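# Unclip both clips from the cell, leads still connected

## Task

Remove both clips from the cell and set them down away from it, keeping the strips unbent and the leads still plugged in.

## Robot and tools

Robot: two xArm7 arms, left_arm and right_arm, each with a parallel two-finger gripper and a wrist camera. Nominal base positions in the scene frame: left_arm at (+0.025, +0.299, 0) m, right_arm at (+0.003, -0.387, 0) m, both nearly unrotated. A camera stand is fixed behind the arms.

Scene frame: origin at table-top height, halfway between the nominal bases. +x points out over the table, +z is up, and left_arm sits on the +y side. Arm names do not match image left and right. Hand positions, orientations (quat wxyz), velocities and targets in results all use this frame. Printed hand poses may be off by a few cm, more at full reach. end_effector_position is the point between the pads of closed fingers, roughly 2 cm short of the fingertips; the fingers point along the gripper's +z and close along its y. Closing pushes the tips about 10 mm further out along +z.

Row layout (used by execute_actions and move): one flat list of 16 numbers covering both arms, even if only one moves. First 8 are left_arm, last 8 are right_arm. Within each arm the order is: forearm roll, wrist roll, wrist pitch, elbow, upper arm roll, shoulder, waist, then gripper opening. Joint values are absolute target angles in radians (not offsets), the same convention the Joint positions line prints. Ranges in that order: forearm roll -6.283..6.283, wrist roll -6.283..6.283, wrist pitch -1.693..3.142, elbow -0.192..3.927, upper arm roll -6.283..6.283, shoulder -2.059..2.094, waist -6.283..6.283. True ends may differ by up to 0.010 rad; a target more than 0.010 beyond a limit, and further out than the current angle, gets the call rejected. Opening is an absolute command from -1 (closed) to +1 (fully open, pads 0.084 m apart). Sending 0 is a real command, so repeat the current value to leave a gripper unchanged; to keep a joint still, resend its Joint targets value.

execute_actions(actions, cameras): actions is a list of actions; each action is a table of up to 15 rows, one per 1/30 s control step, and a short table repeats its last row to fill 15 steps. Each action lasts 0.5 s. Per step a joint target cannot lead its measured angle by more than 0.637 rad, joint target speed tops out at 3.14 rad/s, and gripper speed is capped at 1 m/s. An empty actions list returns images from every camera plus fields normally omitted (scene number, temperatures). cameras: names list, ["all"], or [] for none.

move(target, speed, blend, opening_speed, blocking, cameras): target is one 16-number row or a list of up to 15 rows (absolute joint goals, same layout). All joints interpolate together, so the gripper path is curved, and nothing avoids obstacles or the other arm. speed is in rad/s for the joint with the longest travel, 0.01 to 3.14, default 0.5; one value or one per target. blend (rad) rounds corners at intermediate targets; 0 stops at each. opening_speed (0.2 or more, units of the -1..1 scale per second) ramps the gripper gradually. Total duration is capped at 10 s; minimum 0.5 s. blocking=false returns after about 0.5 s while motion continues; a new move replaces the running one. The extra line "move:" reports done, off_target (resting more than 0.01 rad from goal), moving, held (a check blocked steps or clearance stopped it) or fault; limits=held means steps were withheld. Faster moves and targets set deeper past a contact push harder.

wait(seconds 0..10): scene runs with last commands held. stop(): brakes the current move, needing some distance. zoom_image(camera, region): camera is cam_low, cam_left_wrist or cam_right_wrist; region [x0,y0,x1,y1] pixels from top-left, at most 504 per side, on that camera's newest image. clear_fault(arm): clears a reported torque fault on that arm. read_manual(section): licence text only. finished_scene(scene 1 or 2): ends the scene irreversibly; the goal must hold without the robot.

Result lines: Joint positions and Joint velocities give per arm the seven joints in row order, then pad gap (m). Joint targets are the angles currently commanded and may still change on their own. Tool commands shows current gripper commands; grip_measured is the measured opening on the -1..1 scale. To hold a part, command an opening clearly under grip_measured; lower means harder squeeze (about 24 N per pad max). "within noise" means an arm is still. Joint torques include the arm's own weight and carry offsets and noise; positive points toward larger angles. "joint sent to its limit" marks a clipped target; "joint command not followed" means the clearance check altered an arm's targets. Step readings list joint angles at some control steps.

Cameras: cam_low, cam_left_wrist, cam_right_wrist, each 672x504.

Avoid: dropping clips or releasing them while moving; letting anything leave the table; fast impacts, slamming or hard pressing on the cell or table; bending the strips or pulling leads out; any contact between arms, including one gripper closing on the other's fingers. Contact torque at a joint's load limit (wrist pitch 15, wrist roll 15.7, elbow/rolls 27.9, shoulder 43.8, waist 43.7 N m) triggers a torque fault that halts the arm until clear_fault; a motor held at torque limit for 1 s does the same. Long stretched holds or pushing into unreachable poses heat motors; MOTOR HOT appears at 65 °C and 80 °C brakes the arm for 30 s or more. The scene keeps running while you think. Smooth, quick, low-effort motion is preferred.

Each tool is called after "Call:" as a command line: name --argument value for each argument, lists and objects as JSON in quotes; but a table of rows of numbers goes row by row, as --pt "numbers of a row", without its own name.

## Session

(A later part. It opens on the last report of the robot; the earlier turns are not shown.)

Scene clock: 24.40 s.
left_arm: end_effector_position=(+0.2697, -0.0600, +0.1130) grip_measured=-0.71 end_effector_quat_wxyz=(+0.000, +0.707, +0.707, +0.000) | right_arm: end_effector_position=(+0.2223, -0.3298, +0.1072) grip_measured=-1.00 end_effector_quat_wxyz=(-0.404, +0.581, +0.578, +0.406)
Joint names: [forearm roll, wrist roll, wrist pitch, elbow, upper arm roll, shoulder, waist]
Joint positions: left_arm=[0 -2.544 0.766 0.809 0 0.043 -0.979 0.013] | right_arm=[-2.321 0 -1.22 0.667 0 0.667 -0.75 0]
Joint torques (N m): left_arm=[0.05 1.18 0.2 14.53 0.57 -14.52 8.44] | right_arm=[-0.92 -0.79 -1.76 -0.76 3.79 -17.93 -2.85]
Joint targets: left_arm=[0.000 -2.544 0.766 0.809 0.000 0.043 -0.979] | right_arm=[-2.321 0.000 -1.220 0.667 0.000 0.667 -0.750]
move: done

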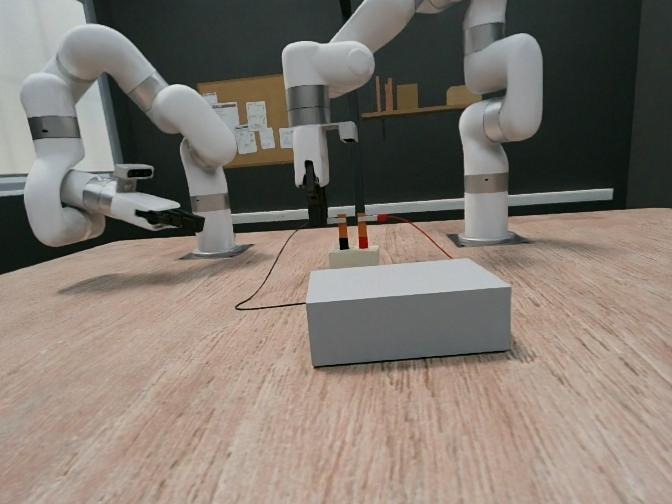

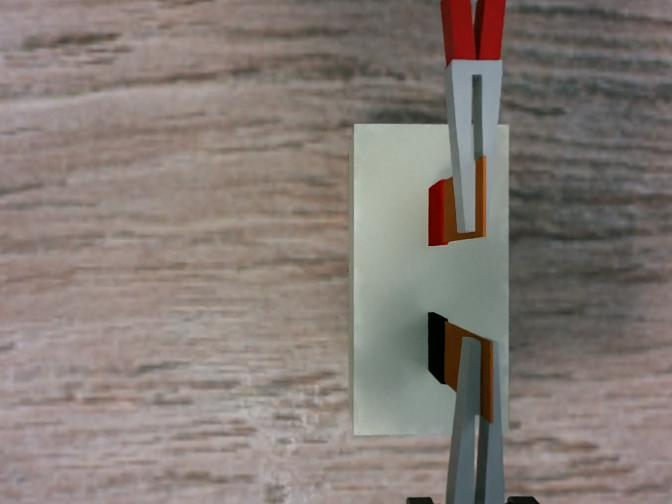

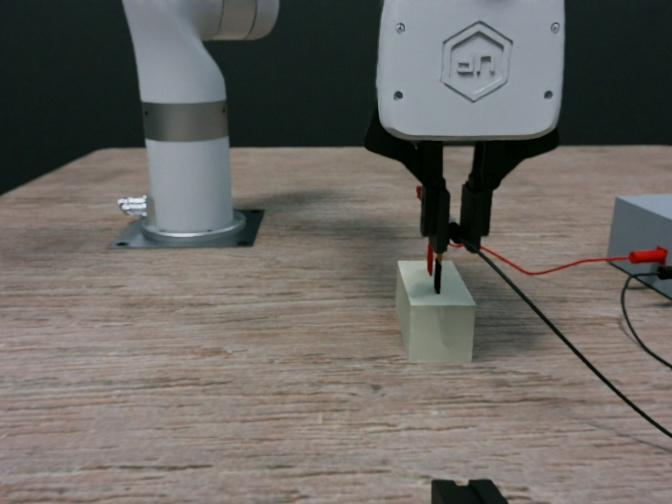

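Call:
move --pt "0 -2.5439 0.7664 0.8090 0 0.0426 -0.9791 -0.6 -2.321 0 -1.22 0.667 0 0.667 -0.75 -1" --pt "0 -2.5450 0.7661 0.8077 0 0.0416 -0.9802 -0.6 -2.321 0 -1.22 0.667 0 0.667 -0.75 -1" --pt "0 -2.5450 0.7661 0.8077 0 0.0416 -0.9802 -0.68 -2.321 0 -1.22 0.667 0 0.667 -0.75 -1" --speed 0.1 --opening_speed 0.3 --cameras '["cam_left_wrist","cam_right_wrist","cam_low"]'

Call:
zoom_image --camera "cam_left_wrist" --region '[340, 354, 600, 504]'

Call:
zoom_image --camera "cam_right_wrist" --region '[410, 190, 510, 290]'

Scene clock: 26.67 s.
left_arm: end_effector_position=(+0.2691, -0.0600, +0.1130) grip_measured=-0.70 end_effector_quat_wxyz=(+0.000, +0.707, +0.707, +0.000) | right_arm: end_effector_position=(+0.2223, -0.3298, +0.1072) grip_measured=-1.00 end_effector_quat_wxyz=(-0.404, +0.581, +0.578, +0.406)
Joint names: [forearm roll, wrist roll, wrist pitch, elbow, upper arm roll, shoulder, waist]
Joint positions: left_arm=[0 -2.545 0.766 0.808 0 0.042 -0.98 0.013] | right_arm=[-2.321 0 -1.22 0.667 0 0.667 -0.75 0]
Joint torques (N m): left_arm=[0.1 -1.38 -2.63 11.88 0.79 -31.87 -8.2] | right_arm=[-0.75 -0.74 -1.88 -0.76 3.88 -17.7 -2.41]
Joint targets: left_arm=[0.000 -2.545 0.766 0.808 0.000 0.042 -0.980] | right_arm=[-2.321 0.000 -1.220 0.667 0.000 0.667 -0.750]
move: done

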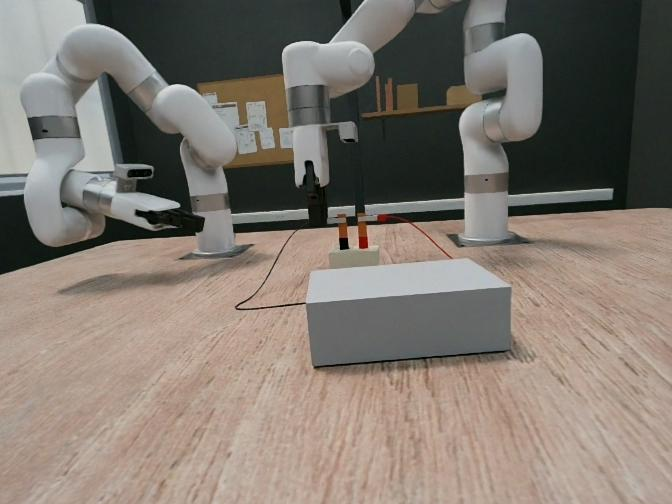

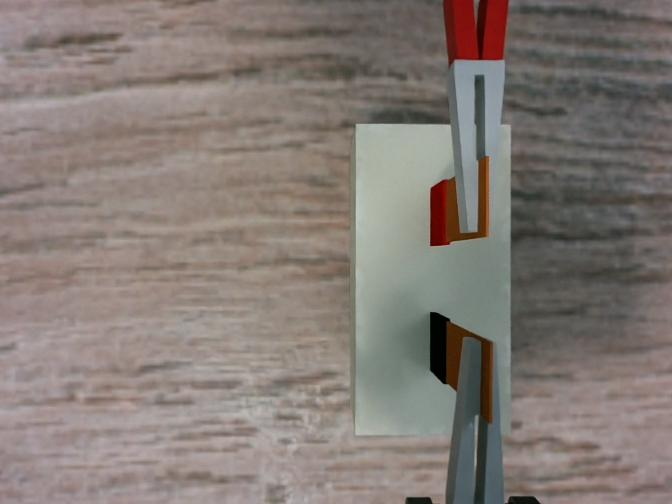

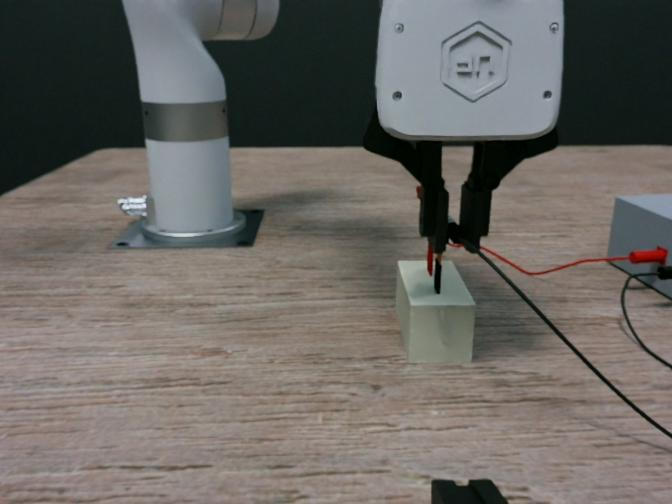

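Scaled by 1.938 from the camera's 672x504 image, which has a finer 960x720 frame.

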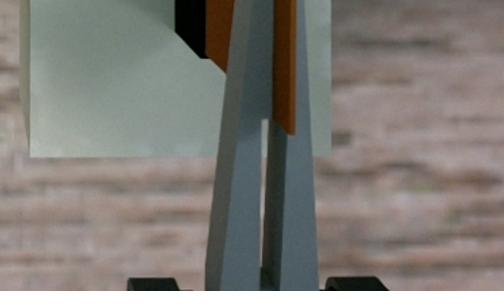

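Scaled by 5.040 from the camera's 672x504 image, which has a finer 960x720 frame.

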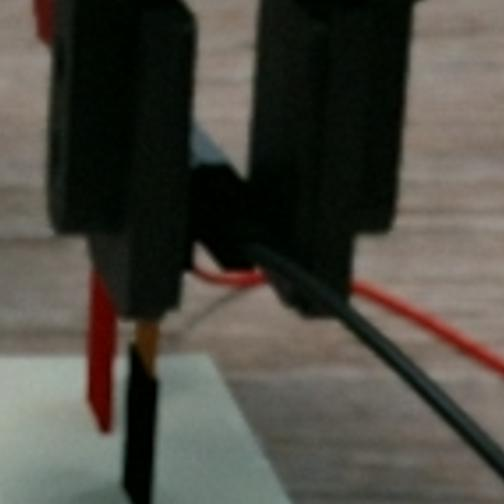

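Call:
move --target '[0,-2.5450,0.7661,0.8077,0,0.0416,-0.9802,-0.78,-2.321,0,-1.22,0.667,0,0.667,-0.75,-1]' --speed 0.1 --opening_speed 0.2 --cameras '["cam_left_wrist"]'

Call:
zoom_image --camera "cam_left_wrist" --region '[340, 304, 600, 504]'

Scene clock: 27.70 s.
left_arm: end_effector_position=(+0.2691, -0.0600, +0.1130) grip_measured=-0.79 end_effector_quat_wxyz=(+0.000, +0.707, +0.707, +0.000) | right_arm: end_effector_position=(+0.2223, -0.3298, +0.1072) grip_measured=-1.00 end_effector_quat_wxyz=(-0.404, +0.581, +0.578, +0.406)
Joint names: [forearm roll, wrist roll, wrist pitch, elbow, upper arm roll, shoulder, waist]
Joint positions: left_arm=[0 -2.545 0.766 0.808 0 0.042 -0.98 0.009] | right_arm=[-2.321 0 -1.22 0.667 0 0.667 -0.75 0]
Joint torques (N m): left_arm=[0.02 -1.23 -2.54 12.87 0.9 -31.51 -6.81] | right_arm=[-1.23 -0.7 -1.85 -1.04 3.55 -17.51 -3.26]
Joint targets: left_arm=[0.000 -2.545 0.766 0.808 0.000 0.042 -0.980] | right_arm=[-2.321 0.000 -1.220 0.667 0.000 0.667 -0.750]
move: done
Images, in order (width x height): cam_left_wrist 672x504.

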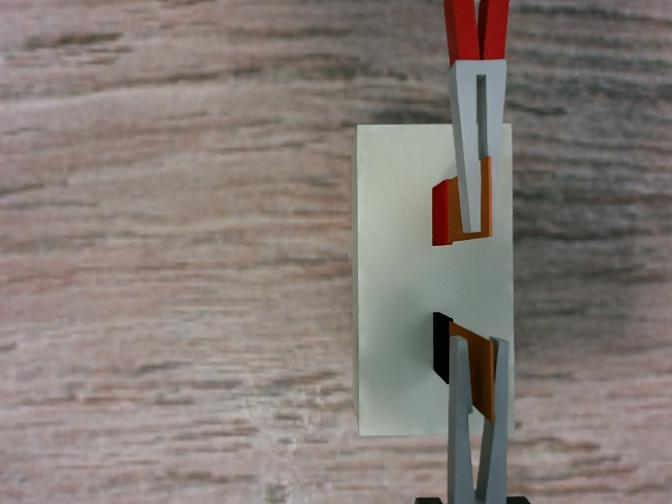

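Scaled by 1.938 from the camera's 672x504 image, which has a finer 960x720 frame.

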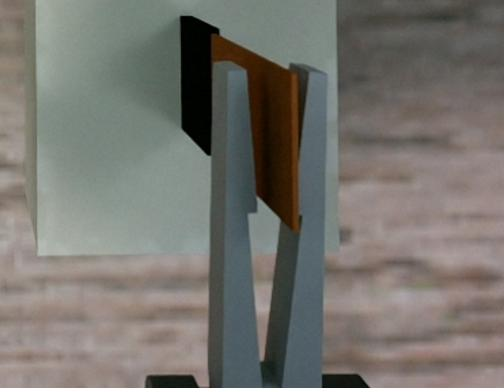

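Call:
move --pt "0 -2.5450 0.7661 0.8077 0 0.0416 -0.9802 -0.95 -2.321 0 -1.22 0.667 0 0.667 -0.75 -1" --pt "0 -2.5729 0.7800 0.8776 0 0.0976 -1.0081 -0.95 -2.321 0 -1.22 0.667 0 0.667 -0.75 -1" --pt "0 -2.5986 0.7969 0.9507 0 0.1538 -1.0338 -0.95 -2.321 0 -1.22 0.667 0 0.667 -0.75 -1" --speed 0.07 --blend '[0,0.01,0]' --cameras '["all"]'

Scene clock: 31.27 s.
left_arm: end_effector_position=(+0.2691, -0.1050, +0.1131) grip_measured=-0.81 end_effector_quat_wxyz=(+0.000, +0.707, +0.707, +0.000) | right_arm: end_effector_position=(+0.2223, -0.3298, +0.1072) grip_measured=-1.00 end_effector_quat_wxyz=(-0.404, +0.581, +0.578, +0.406)
Joint names: [forearm roll, wrist roll, wrist pitch, elbow, upper arm roll, shoulder, waist]
Joint positions: left_arm=[0 -2.599 0.797 0.951 0 0.154 -1.034 0.008] | right_arm=[-2.321 0 -1.22 0.667 0 0.667 -0.75 0]
Joint torques (N m): left_arm=[0.34 -1.36 0.26 14.86 1.13 -17.84 -8.71] | right_arm=[-0.75 -0.45 -1.8 -0.75 3.88 -18.22 -2.56]
Joint targets: left_arm=[0.000 -2.599 0.797 0.951 0.000 0.154 -1.034] | right_arm=[-2.321 0.000 -1.220 0.667 0.000 0.667 -0.750]
move: done

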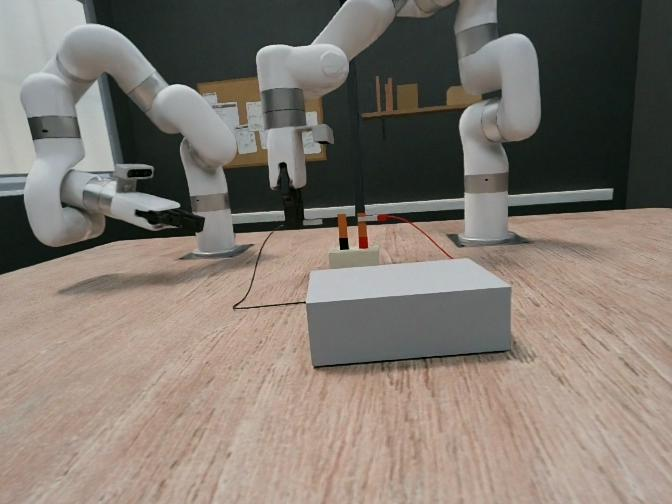

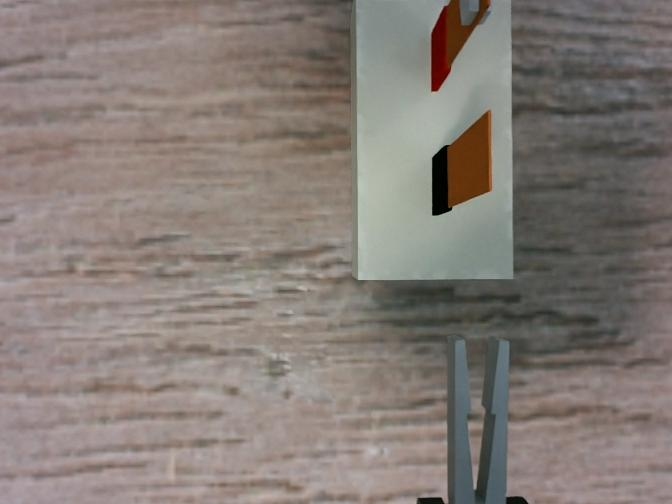

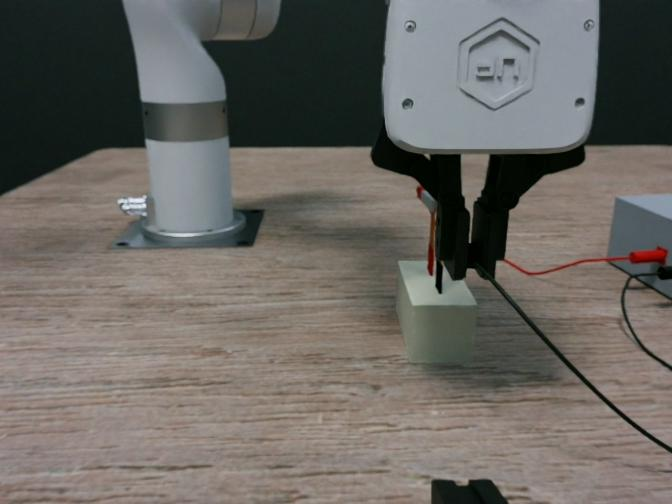

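Call:
move --pt "0 -2.6298 0.6618 1.0133 0 0.3515 -1.0650 -0.95 -2.321 0 -1.22 0.667 0 0.667 -0.75 -1" --pt "0 -2.6298 0.6153 1.0090 0 0.3937 -1.0650 -0.95 -2.321 0 -1.22 0.667 0 0.667 -0.75 -1" --speed '[0.15,0.05]' --blend '[0.01,0]' --cameras '["all"]'

Call:
zoom_image --camera "cam_right_wrist" --region '[400, 280, 640, 460]'

Call:
zoom_image --camera "cam_low" --region '[220, 200, 340, 290]'

Scene clock: 34.60 s.
left_arm: end_effector_position=(+0.2691, -0.1351, +0.0310) grip_measured=-0.81 end_effector_quat_wxyz=(+0.000, +0.707, +0.707, +0.000) | right_arm: end_effector_position=(+0.2223, -0.3298, +0.1072) grip_measured=-1.00 end_effector_quat_wxyz=(-0.404, +0.581, +0.578, +0.406)
Joint names: [forearm roll, wrist roll, wrist pitch, elbow, upper arm roll, shoulder, waist]
Joint positions: left_arm=[0 -2.63 0.615 1.009 0 0.394 -1.065 0.008] | right_arm=[-2.321 0 -1.22 0.667 0 0.667 -0.75 0]
Joint torques (N m): left_arm=[0.27 -1.26 -2.49 10.57 1.29 -21.64 -8.71] | right_arm=[-0.8 -0.51 -1.8 -0.93 3.72 -17.7 -2.5]
Joint targets: left_arm=[0.000 -2.630 0.615 1.009 0.000 0.394 -1.065] | right_arm=[-2.321 0.000 -1.220 0.667 0.000 0.667 -0.750]
move: done

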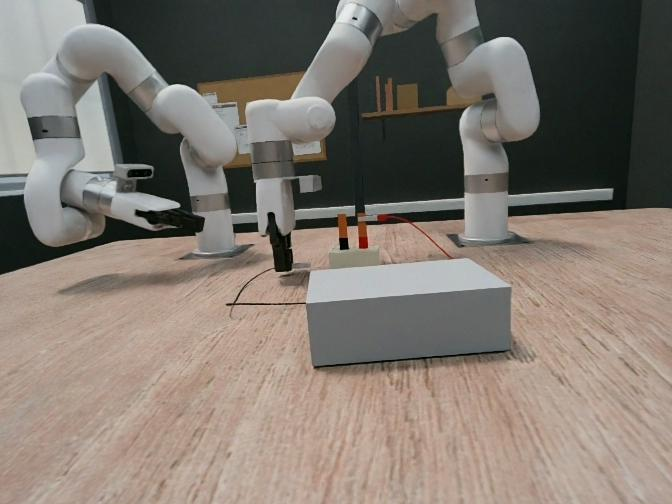

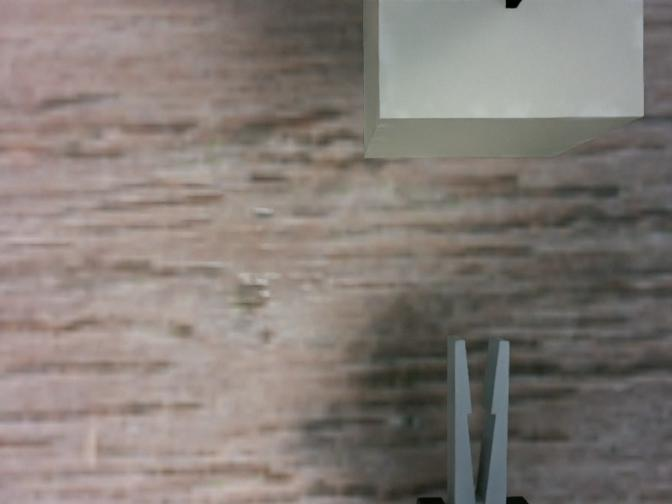

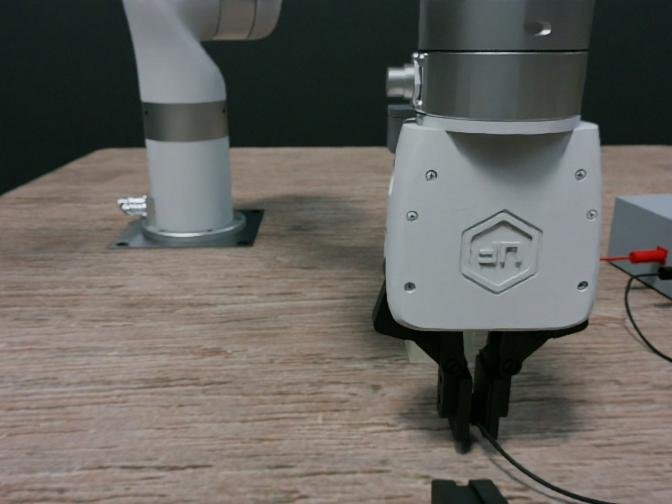

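Scaled by 2.100 from the camera's 672x504 image, which has a finer 960x720 frame.

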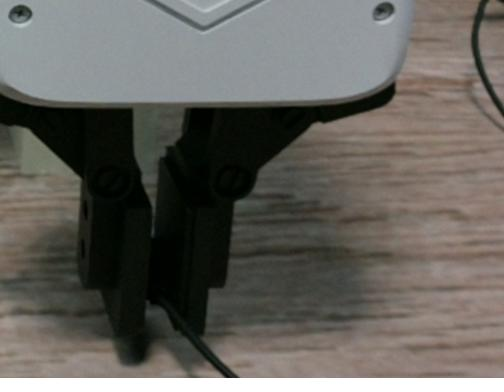

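Scaled by 4.200 from the camera's 672x504 image, which has a finer 960x720 frame.

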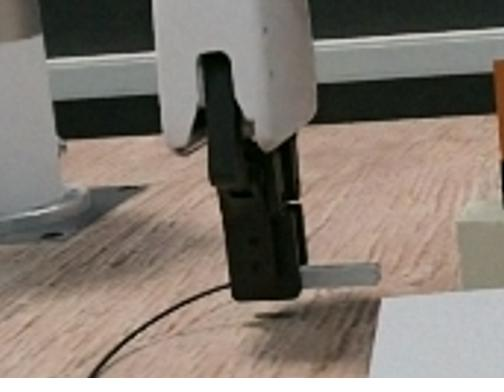

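Call:
move --target '[0,-2.6298,0.6110,1.0087,0,0.3977,-1.0650,-0.45,-2.321,0,-1.22,0.667,0,0.667,-0.75,-1]' --speed 0.05 --opening_speed 0.2 --cameras '["all"]'

Scene clock: 37.43 s.
left_arm: end_effector_position=(+0.2691, -0.1351, +0.0292) grip_measured=-0.47 end_effector_quat_wxyz=(+0.000, +0.707, +0.707, +0.000) | right_arm: end_effector_position=(+0.2223, -0.3298, +0.1072) grip_measured=-1.00 end_effector_quat_wxyz=(-0.404, +0.581, +0.578, +0.406)
Joint names: [forearm roll, wrist roll, wrist pitch, elbow, upper arm roll, shoulder, waist]
Joint positions: left_arm=[0 -2.63 0.611 1.009 0 0.398 -1.065 0.024] | right_arm=[-2.321 0 -1.22 0.667 0 0.667 -0.75 0]
Joint torques (N m): left_arm=[0.39 -1.37 -2.27 10.49 1.62 -22.31 -8.42] | right_arm=[-1.01 -0.3 -1.85 -0.87 3.67 -17.22 -2.18]
Joint targets: left_arm=[0.000 -2.630 0.611 1.009 0.000 0.398 -1.065] | right_arm=[-2.321 0.000 -1.220 0.667 0.000 0.667 -0.750]
move: done

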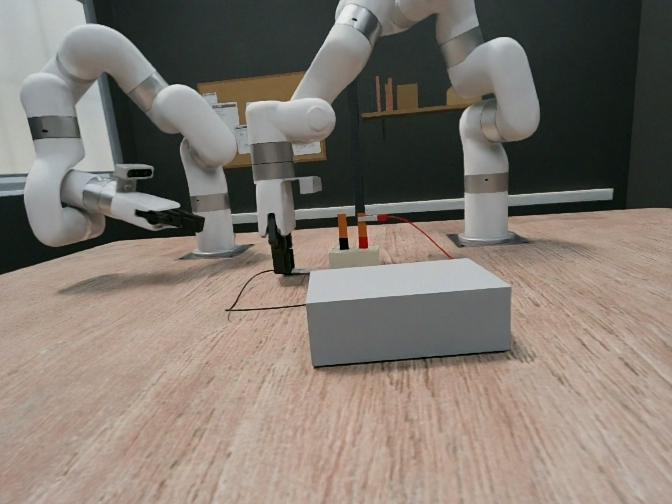

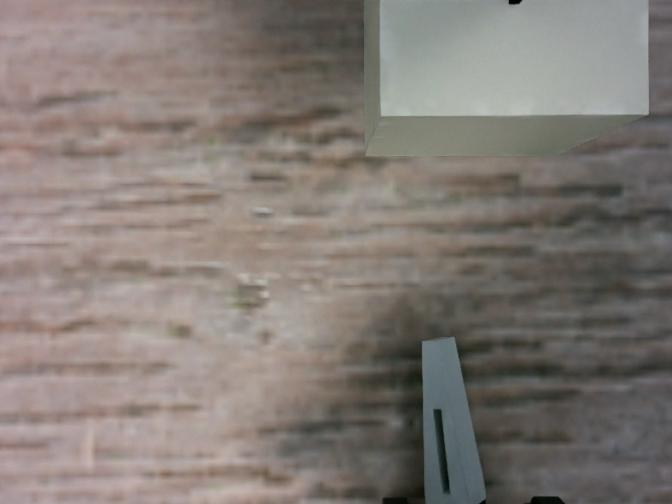

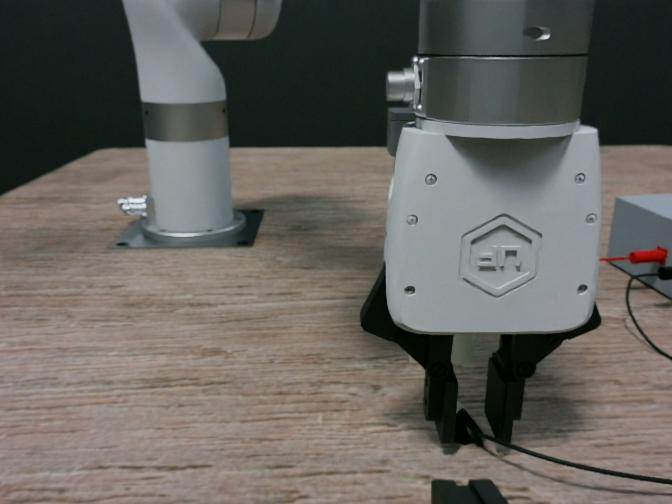

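Call:
move --pt "0 -2.6298 0.6618 1.0133 0 0.3515 -1.0650 -0.4 -2.321 0 -1.22 0.667 0 0.667 -0.75 -1" --pt "0 -2.6298 0.9760 1.1224 0 0.1464 -1.0650 -0.25 -2.321 0 -1.22 0.667 0 0.667 -0.75 -1" --pt "0 0.8135 0.9504 0.5533 0 -0.3971 -0.7633 -0.25 -2.321 0 -1.22 0.667 0 0.667 -0.75 -1" --pt "0 0.8135 0.8459 0.5033 0 -0.3426 -0.7633 -0.25 -2.321 0 -1.22 0.667 0 0.667 -0.75 -1" --speed '[0.1,0.3,1.0,0.2]' --blend '[0.02,0.05,0,0]' --cameras '["all"]'

Call:
zoom_image --camera "cam_left_wrist" --region '[340, 304, 600, 504]'

Call:
zoom_image --camera "cam_low" --region '[310, 180, 450, 280]'

Scene clock: 45.83 s.
left_arm: end_effector_position=(+0.2686, +0.0690, +0.1401) grip_measured=-0.27 end_effector_quat_wxyz=(+0.000, +0.707, -0.707, +0.000) | right_arm: end_effector_position=(+0.2223, -0.3298, +0.1072) grip_measured=-1.00 end_effector_quat_wxyz=(-0.404, +0.581, +0.578, +0.406)
Joint names: [forearm roll, wrist roll, wrist pitch, elbow, upper arm roll, shoulder, waist]
Joint positions: left_arm=[0 0.814 0.846 0.503 0 -0.343 -0.763 0.032] | right_arm=[-2.321 0 -1.22 0.667 0 0.667 -0.75 0]
Joint torques (N m): left_arm=[0.75 1.23 -2.74 12.24 1.81 -4.41 8.59] | right_arm=[-0.63 -0.2 -1.76 -0.84 3.65 -17.62 -1.22]
Joint targets: left_arm=[0.000 0.813 0.846 0.503 0.000 -0.343 -0.763] | right_arm=[-2.321 0.000 -1.220 0.667 0.000 0.667 -0.750]
move: done; blend cut to 0 rad at target 2

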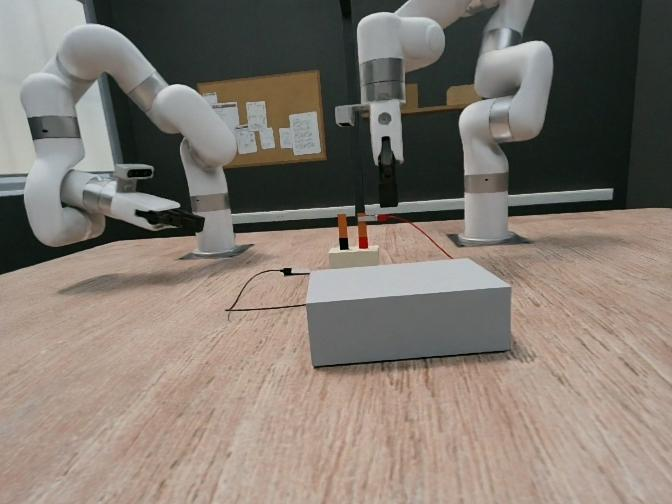

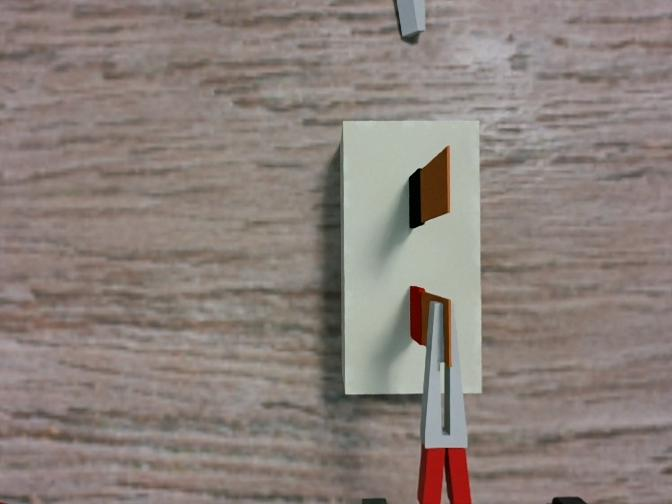

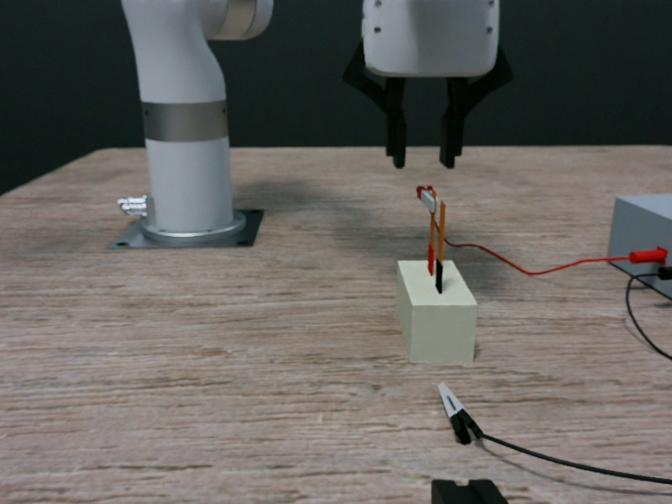

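Scaled by 1.938 from the camera's 672x504 image, which has a finer 960x720 frame.

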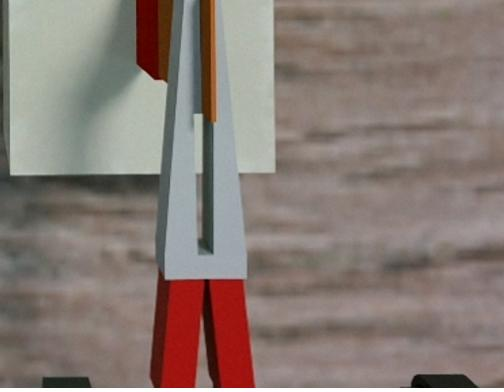

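Scaled by 3.600 from the camera's 672x504 image, which has a finer 960x720 frame.

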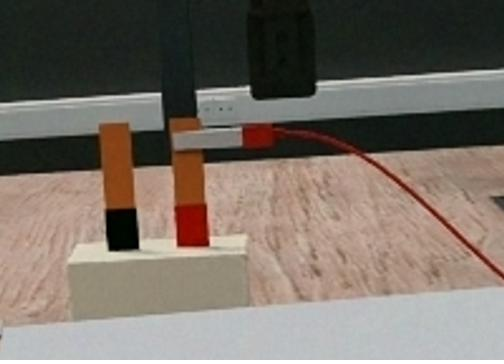

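Call:
move --target '[0,0.8142,0.7423,0.4778,0,-0.2645,-0.7626,-0.25,-2.321,0,-1.22,0.667,0,0.667,-0.75,-1]' --speed 0.12 --cameras '["all"]'

Call:
zoom_image --camera "cam_left_wrist" --region '[340, 304, 600, 504]'

Call:
zoom_image --camera "cam_low" --region '[330, 190, 410, 250]'

Call:
zoom_image --camera "cam_right_wrist" --region '[380, 130, 500, 250]'

Scene clock: 48.53 s.
left_arm: end_effector_position=(+0.2716, +0.0665, +0.1121) grip_measured=-0.27 end_effector_quat_wxyz=(+0.000, +0.707, -0.707, +0.000) | right_arm: end_effector_position=(+0.2223, -0.3298, +0.1072) grip_measured=-1.00 end_effector_quat_wxyz=(-0.404, +0.581, +0.578, +0.406)
Joint names: [forearm roll, wrist roll, wrist pitch, elbow, upper arm roll, shoulder, waist]
Joint positions: left_arm=[0 0.814 0.742 0.478 0 -0.265 -0.763 0.032] | right_arm=[-2.321 0 -1.22 0.667 0 0.667 -0.75 0]
Joint torques (N m): left_arm=[0.7 1.23 -2.58 11.43 1.48 -5.72 8.64] | right_arm=[-0.7 -0.16 -1.84 -0.85 3.44 -17.57 -1.4]
Joint targets: left_arm=[0.000 0.814 0.742 0.478 0.000 -0.265 -0.763] | right_arm=[-2.321 0.000 -1.220 0.667 0.000 0.667 -0.750]
move: done

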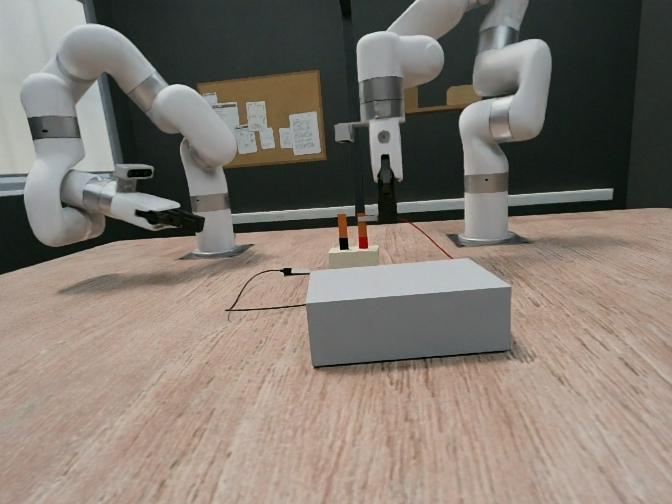

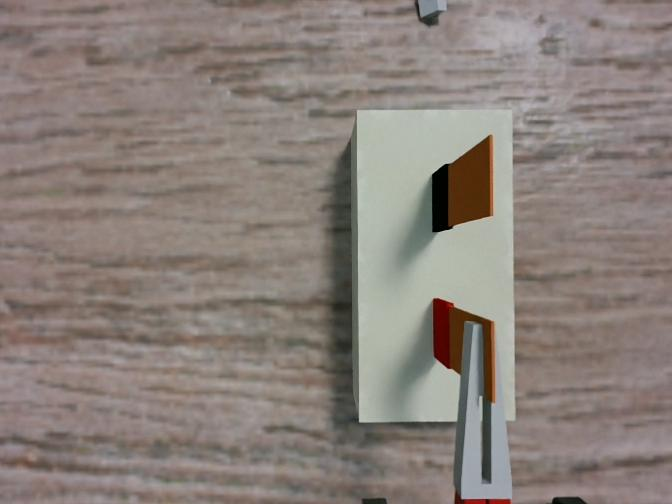

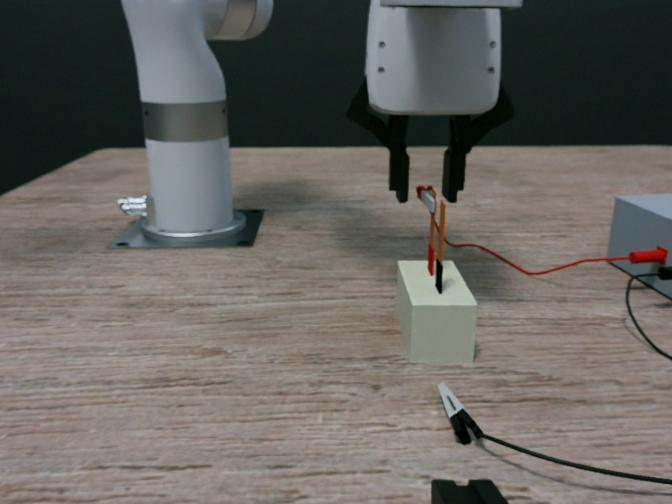

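Scaled by 1.938 from the camera's 672x504 image, which has a finer 960x720 frame.

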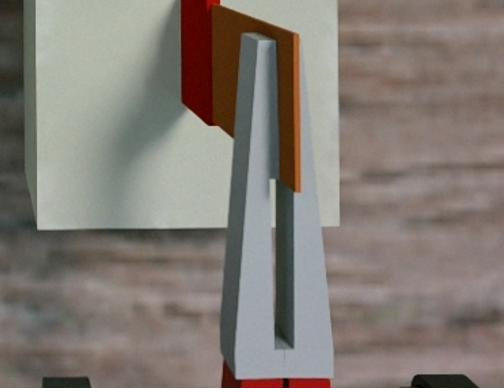

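Scaled by 6.300 from the camera's 672x504 image, which has a finer 960x720 frame.

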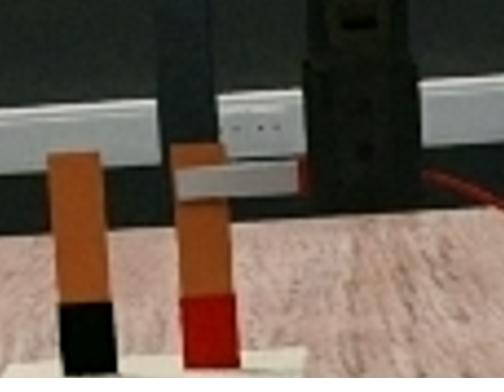

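Scaled by 4.200 from the camera's 672x504 image, which has a finer 960x720 frame.

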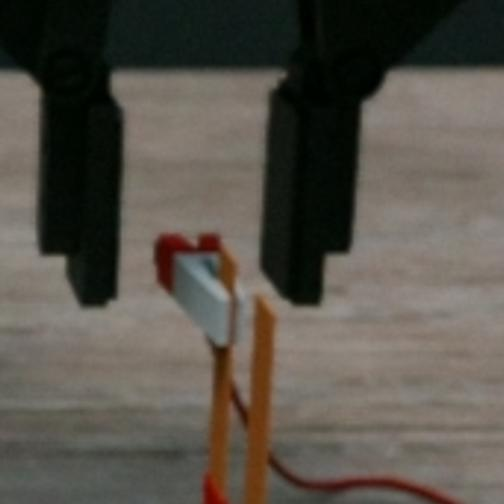

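Call:
move --pt "0 0.8126 0.7426 0.4760 0 -0.2666 -0.7642 -0.25 -2.321 0 -1.22 0.667 0 0.667 -0.75 -1" --pt "0 0.8126 0.7426 0.4760 0 -0.2666 -0.7642 -0.68 -2.321 0 -1.22 0.667 0 0.667 -0.75 -1" --speed 0.1 --opening_speed 0.35 --cameras '["cam_left_wrist"]'

Call:
zoom_image --camera "cam_left_wrist" --region '[340, 304, 600, 504]'

Scene clock: 51.20 s.
left_arm: end_effector_position=(+0.2708, +0.0665, +0.1121) grip_measured=-0.70 end_effector_quat_wxyz=(+0.000, +0.707, -0.707, +0.000) | right_arm: end_effector_position=(+0.2223, -0.3298, +0.1072) grip_measured=-1.00 end_effector_quat_wxyz=(-0.404, +0.581, +0.578, +0.406)
Joint names: [forearm roll, wrist roll, wrist pitch, elbow, upper arm roll, shoulder, waist]
Joint positions: left_arm=[0 0.813 0.743 0.476 0 -0.267 -0.764 0.013] | right_arm=[-2.321 0 -1.22 0.667 0 0.667 -0.75 0]
Joint torques (N m): left_arm=[1.02 -1.34 0.19 11.64 1.2 -23.03 -8.88] | right_arm=[-0.68 -0.05 -1.83 -1.07 3.65 -17.53 -1.4]
Joint targets: left_arm=[0.000 0.813 0.743 0.476 0.000 -0.267 -0.764] | right_arm=[-2.321 0.000 -1.220 0.667 0.000 0.667 -0.750]
move: done
Images, in order (width x height): cam_left_wrist 672x504.

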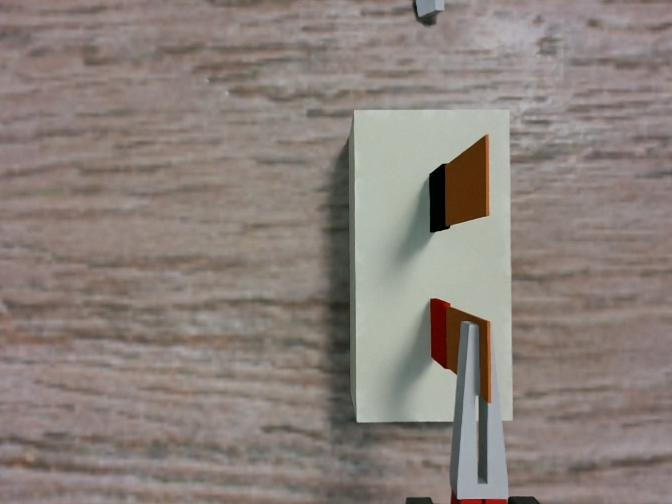

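Scaled by 1.938 from the camera's 672x504 image, which has a finer 960x720 frame.

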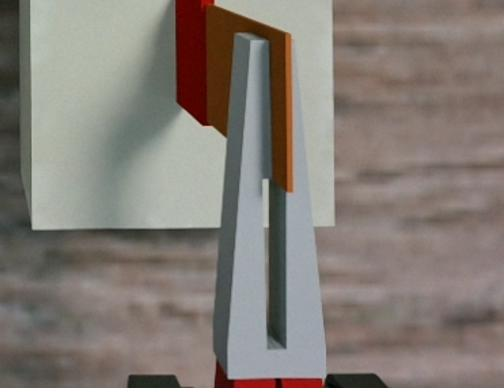

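Call:
move --target '[0,0.8126,0.7426,0.4760,0,-0.2666,-0.7642,-0.80,-2.321,0,-1.22,0.667,0,0.667,-0.75,-1]' --speed 0.1 --opening_speed 0.2 --cameras '["cam_left_wrist"]'

Call:
zoom_image --camera "cam_left_wrist" --region '[340, 304, 600, 504]'

Scene clock: 52.20 s.
left_arm: end_effector_position=(+0.2708, +0.0665, +0.1121) grip_measured=-0.81 end_effector_quat_wxyz=(+0.000, +0.707, -0.707, +0.000) | right_arm: end_effector_position=(+0.2223, -0.3298, +0.1072) grip_measured=-1.00 end_effector_quat_wxyz=(-0.404, +0.581, +0.578, +0.406)
Joint names: [forearm roll, wrist roll, wrist pitch, elbow, upper arm roll, shoulder, waist]
Joint positions: left_arm=[0 0.813 0.743 0.476 0 -0.267 -0.764 0.008] | right_arm=[-2.321 0 -1.22 0.667 0 0.667 -0.75 0]
Joint torques (N m): left_arm=[0.92 -1.35 0.12 12.01 1.16 -23.05 -8.52] | right_arm=[-0.49 0 -1.77 -0.75 3.46 -17.56 -1.36]
Joint targets: left_arm=[0.000 0.813 0.743 0.476 0.000 -0.267 -0.764] | right_arm=[-2.321 0.000 -1.220 0.667 0.000 0.667 -0.750]
move: done
Images, in order (width x height): cam_left_wrist 672x504.

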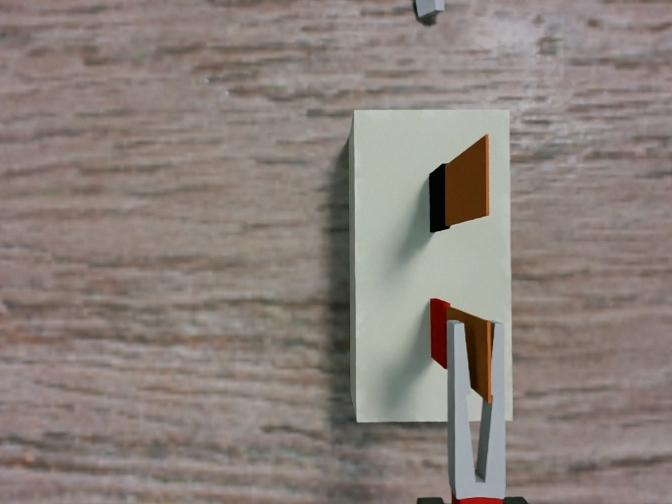

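Scaled by 1.938 from the camera's 672x504 image, which has a finer 960x720 frame.

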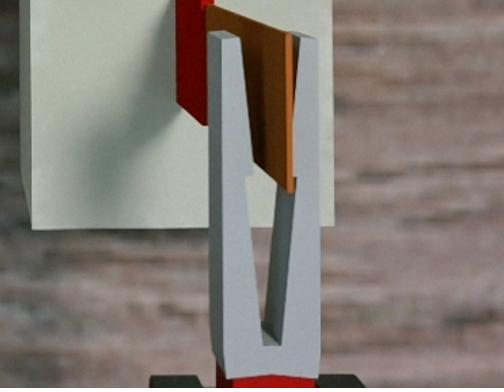

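Call:
move --pt "0 0.8126 0.7426 0.4760 0 -0.2666 -0.7642 -0.95 -2.321 0 -1.22 0.667 0 0.667 -0.75 -1" --pt "0 0.8633 0.7490 0.4271 0 -0.3219 -0.7135 -0.95 -2.321 0 -1.22 0.667 0 0.667 -0.75 -1" --pt "0 0.9186 0.7585 0.3819 0 -0.3766 -0.6582 -0.95 -2.321 0 -1.22 0.667 0 0.667 -0.75 -1" --pt "0 1.0106 0.5038 0.2613 0 -0.2425 -0.5662 -0.95 -2.321 0 -1.22 0.667 0 0.667 -0.75 -1" --pt "0 1.0106 0.4107 0.2538 0 -0.1569 -0.5662 -0.95 -2.321 0 -1.22 0.667 0 0.667 -0.75 -1" --speed '[0.07,0.08,0.1,0.2,0.08]' --blend '[0,0.01,0.02,0.01,0]' --cameras '["all"]'

Call:
zoom_image --camera "cam_low" --region '[320, 180, 460, 280]'

Scene clock: 57.63 s.
left_arm: end_effector_position=(+0.2708, +0.1450, +0.0301) grip_measured=-0.82 end_effector_quat_wxyz=(+0.000, +0.707, -0.707, +0.000) | right_arm: end_effector_position=(+0.2223, -0.3298, +0.1072) grip_measured=-1.00 end_effector_quat_wxyz=(-0.404, +0.581, +0.578, +0.406)
Joint names: [forearm roll, wrist roll, wrist pitch, elbow, upper arm roll, shoulder, waist]
Joint positions: left_arm=[0 1.011 0.411 0.254 0 -0.157 -0.566 0.008] | right_arm=[-2.321 0 -1.22 0.667 0 0.667 -0.75 0]
Joint torques (N m): left_arm=[1.02 1.19 -2.53 8.61 0.7 -4.64 8.7] | right_arm=[-0.58 0.05 -1.8 -0.98 3.62 -17.63 -0.82]
Joint targets: left_arm=[0.000 1.011 0.411 0.254 0.000 -0.157 -0.566] | right_arm=[-2.321 0.000 -1.220 0.667 0.000 0.667 -0.750]
move: done

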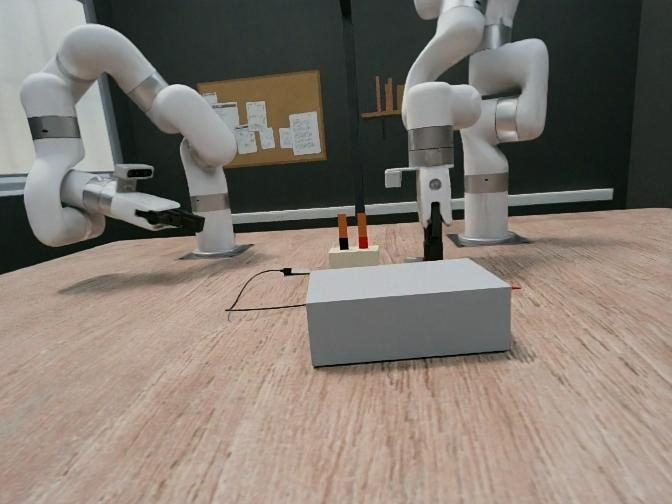

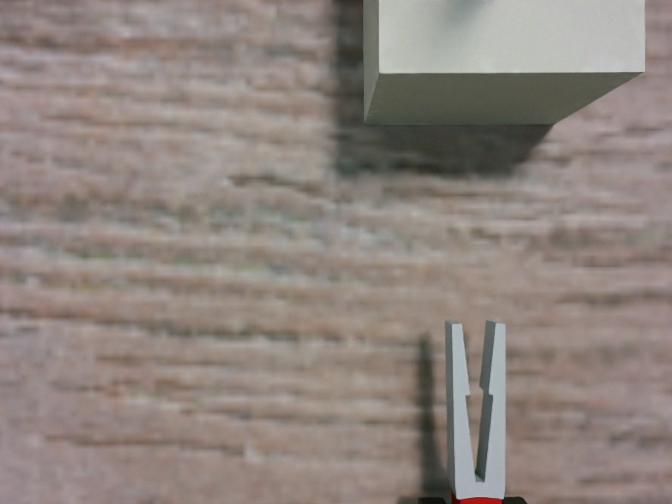

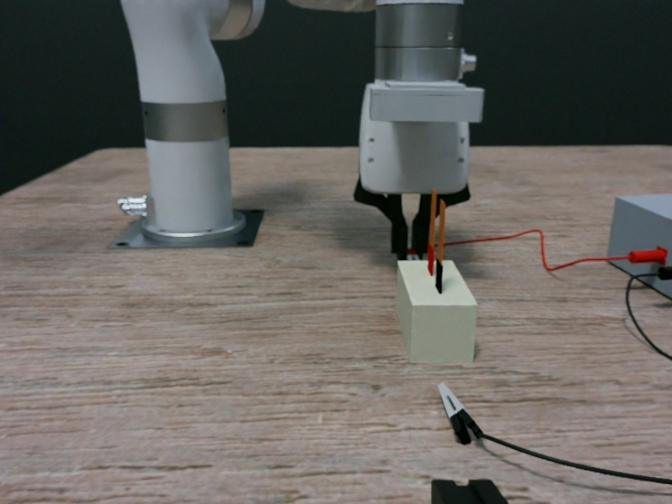

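Scaled by 3.600 from the camera's 672x504 image, which has a finer 960x720 frame.

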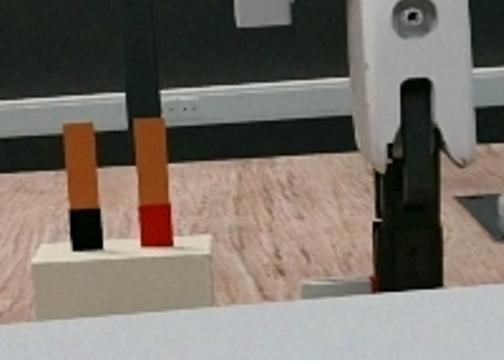

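Release slowly, then lift.

Call:
move --target '[0,1.0106,0.4107,0.2538,0,-0.1569,-0.5662,-0.45,-2.321,0,-1.22,0.667,0,0.667,-0.75,-1]' --speed 0.05 --opening_speed 0.2 --cameras '["cam_left_wrist"]'

Call:
move --pt "0 1.0106 0.5038 0.2613 0 -0.2425 -0.5662 -0.35 -2.321 0 -1.22 0.667 0 0.667 -0.75 -1" --pt "0 1.0106 0.7585 0.3300 0 -0.4285 -0.5662 -0.35 -2.321 0 -1.22 0.667 0 0.667 -0.75 -1" --speed '[0.1,0.3]' --blend '[0.02,0]' --cameras '["all"]'

Scene clock: 60.70 s.
left_arm: end_effector_position=(+0.2708, +0.1450, +0.0300) grip_measured=-0.47 end_effector_quat_wxyz=(+0.000, +0.707, -0.707, +0.000) | right_arm: end_effector_position=(+0.2223, -0.3298, +0.1072) grip_measured=-1.00 end_effector_quat_wxyz=(-0.404, +0.581, +0.578, +0.406)
Joint names: [forearm roll, wrist roll, wrist pitch, elbow, upper arm roll, shoulder, waist]
Joint positions: left_arm=[0 1.011 0.411 0.254 0 -0.157 -0.566 0.024] | right_arm=[-2.321 0 -1.22 0.667 0 0.667 -0.75 0]
Joint torques (N m): left_arm=[0.92 1.12 -2.44 8.79 0.27 -4.68 8.29] | right_arm=[-0.5 0 -1.85 -0.87 3.59 -17.84 -0.4]
Joint targets: left_arm=[0.000 1.011 0.411 0.254 0.000 -0.157 -0.566] | right_arm=[-2.321 0.000 -1.220 0.667 0.000 0.667 -0.750]
move: done
Images, in order (width x height): cam_left_wrist 672x504.

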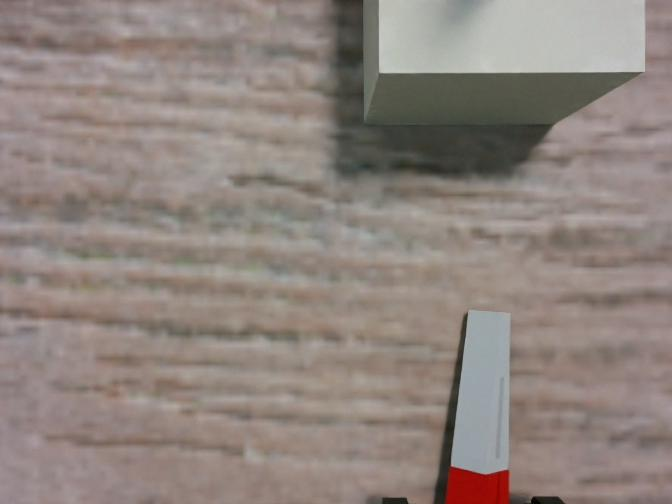

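Scene clock: 62.90 s.
left_arm: end_effector_position=(+0.2742, +0.1429, +0.1085) grip_measured=-0.37 end_effector_quat_wxyz=(+0.000, +0.707, -0.707, +0.000) | right_arm: end_effector_position=(+0.2223, -0.3298, +0.1072) grip_measured=-1.00 end_effector_quat_wxyz=(-0.404, +0.581, +0.578, +0.406)
Joint names: [forearm roll, wrist roll, wrist pitch, elbow, upper arm roll, shoulder, waist]
Joint positions: left_arm=[0 1.011 0.758 0.33 0 -0.428 -0.566 0.028] | right_arm=[-2.321 0 -1.22 0.667 0 0.667 -0.75 0]
Joint torques (N m): left_arm=[1.1 1.13 0.19 14.75 0.27 -18.9 8.1] | right_arm=[-0.37 0.12 -1.87 -0.7 3.61 -17.26 0.15]
Joint targets: left_arm=[0.000 1.011 0.758 0.330 0.000 -0.428 -0.566] | right_arm=[-2.321 0.000 -1.220 0.667 0.000 0.667 -0.750]
move: done

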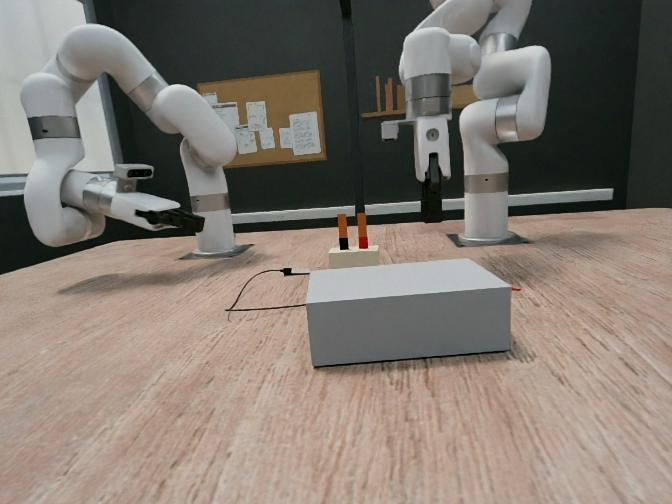

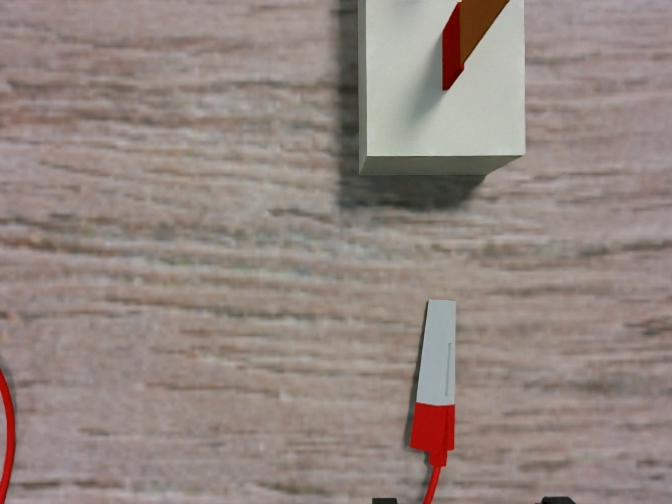

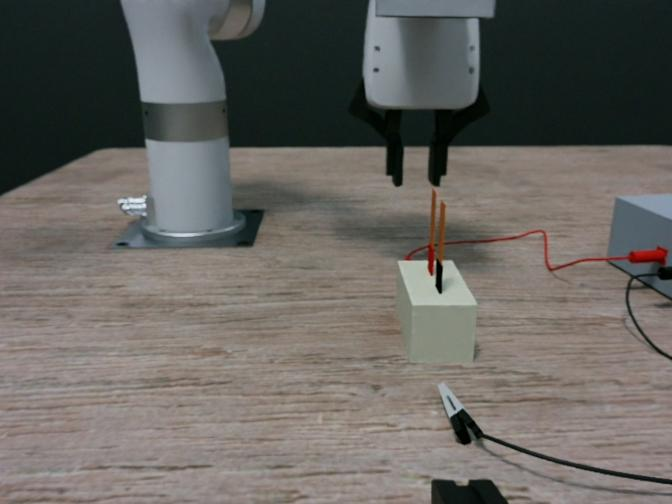

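Both clips are off and resting on the table away from the cell, and both leads are still plugged in.

Call:
finished_scene --scene 2

The scene is finished: the task was done.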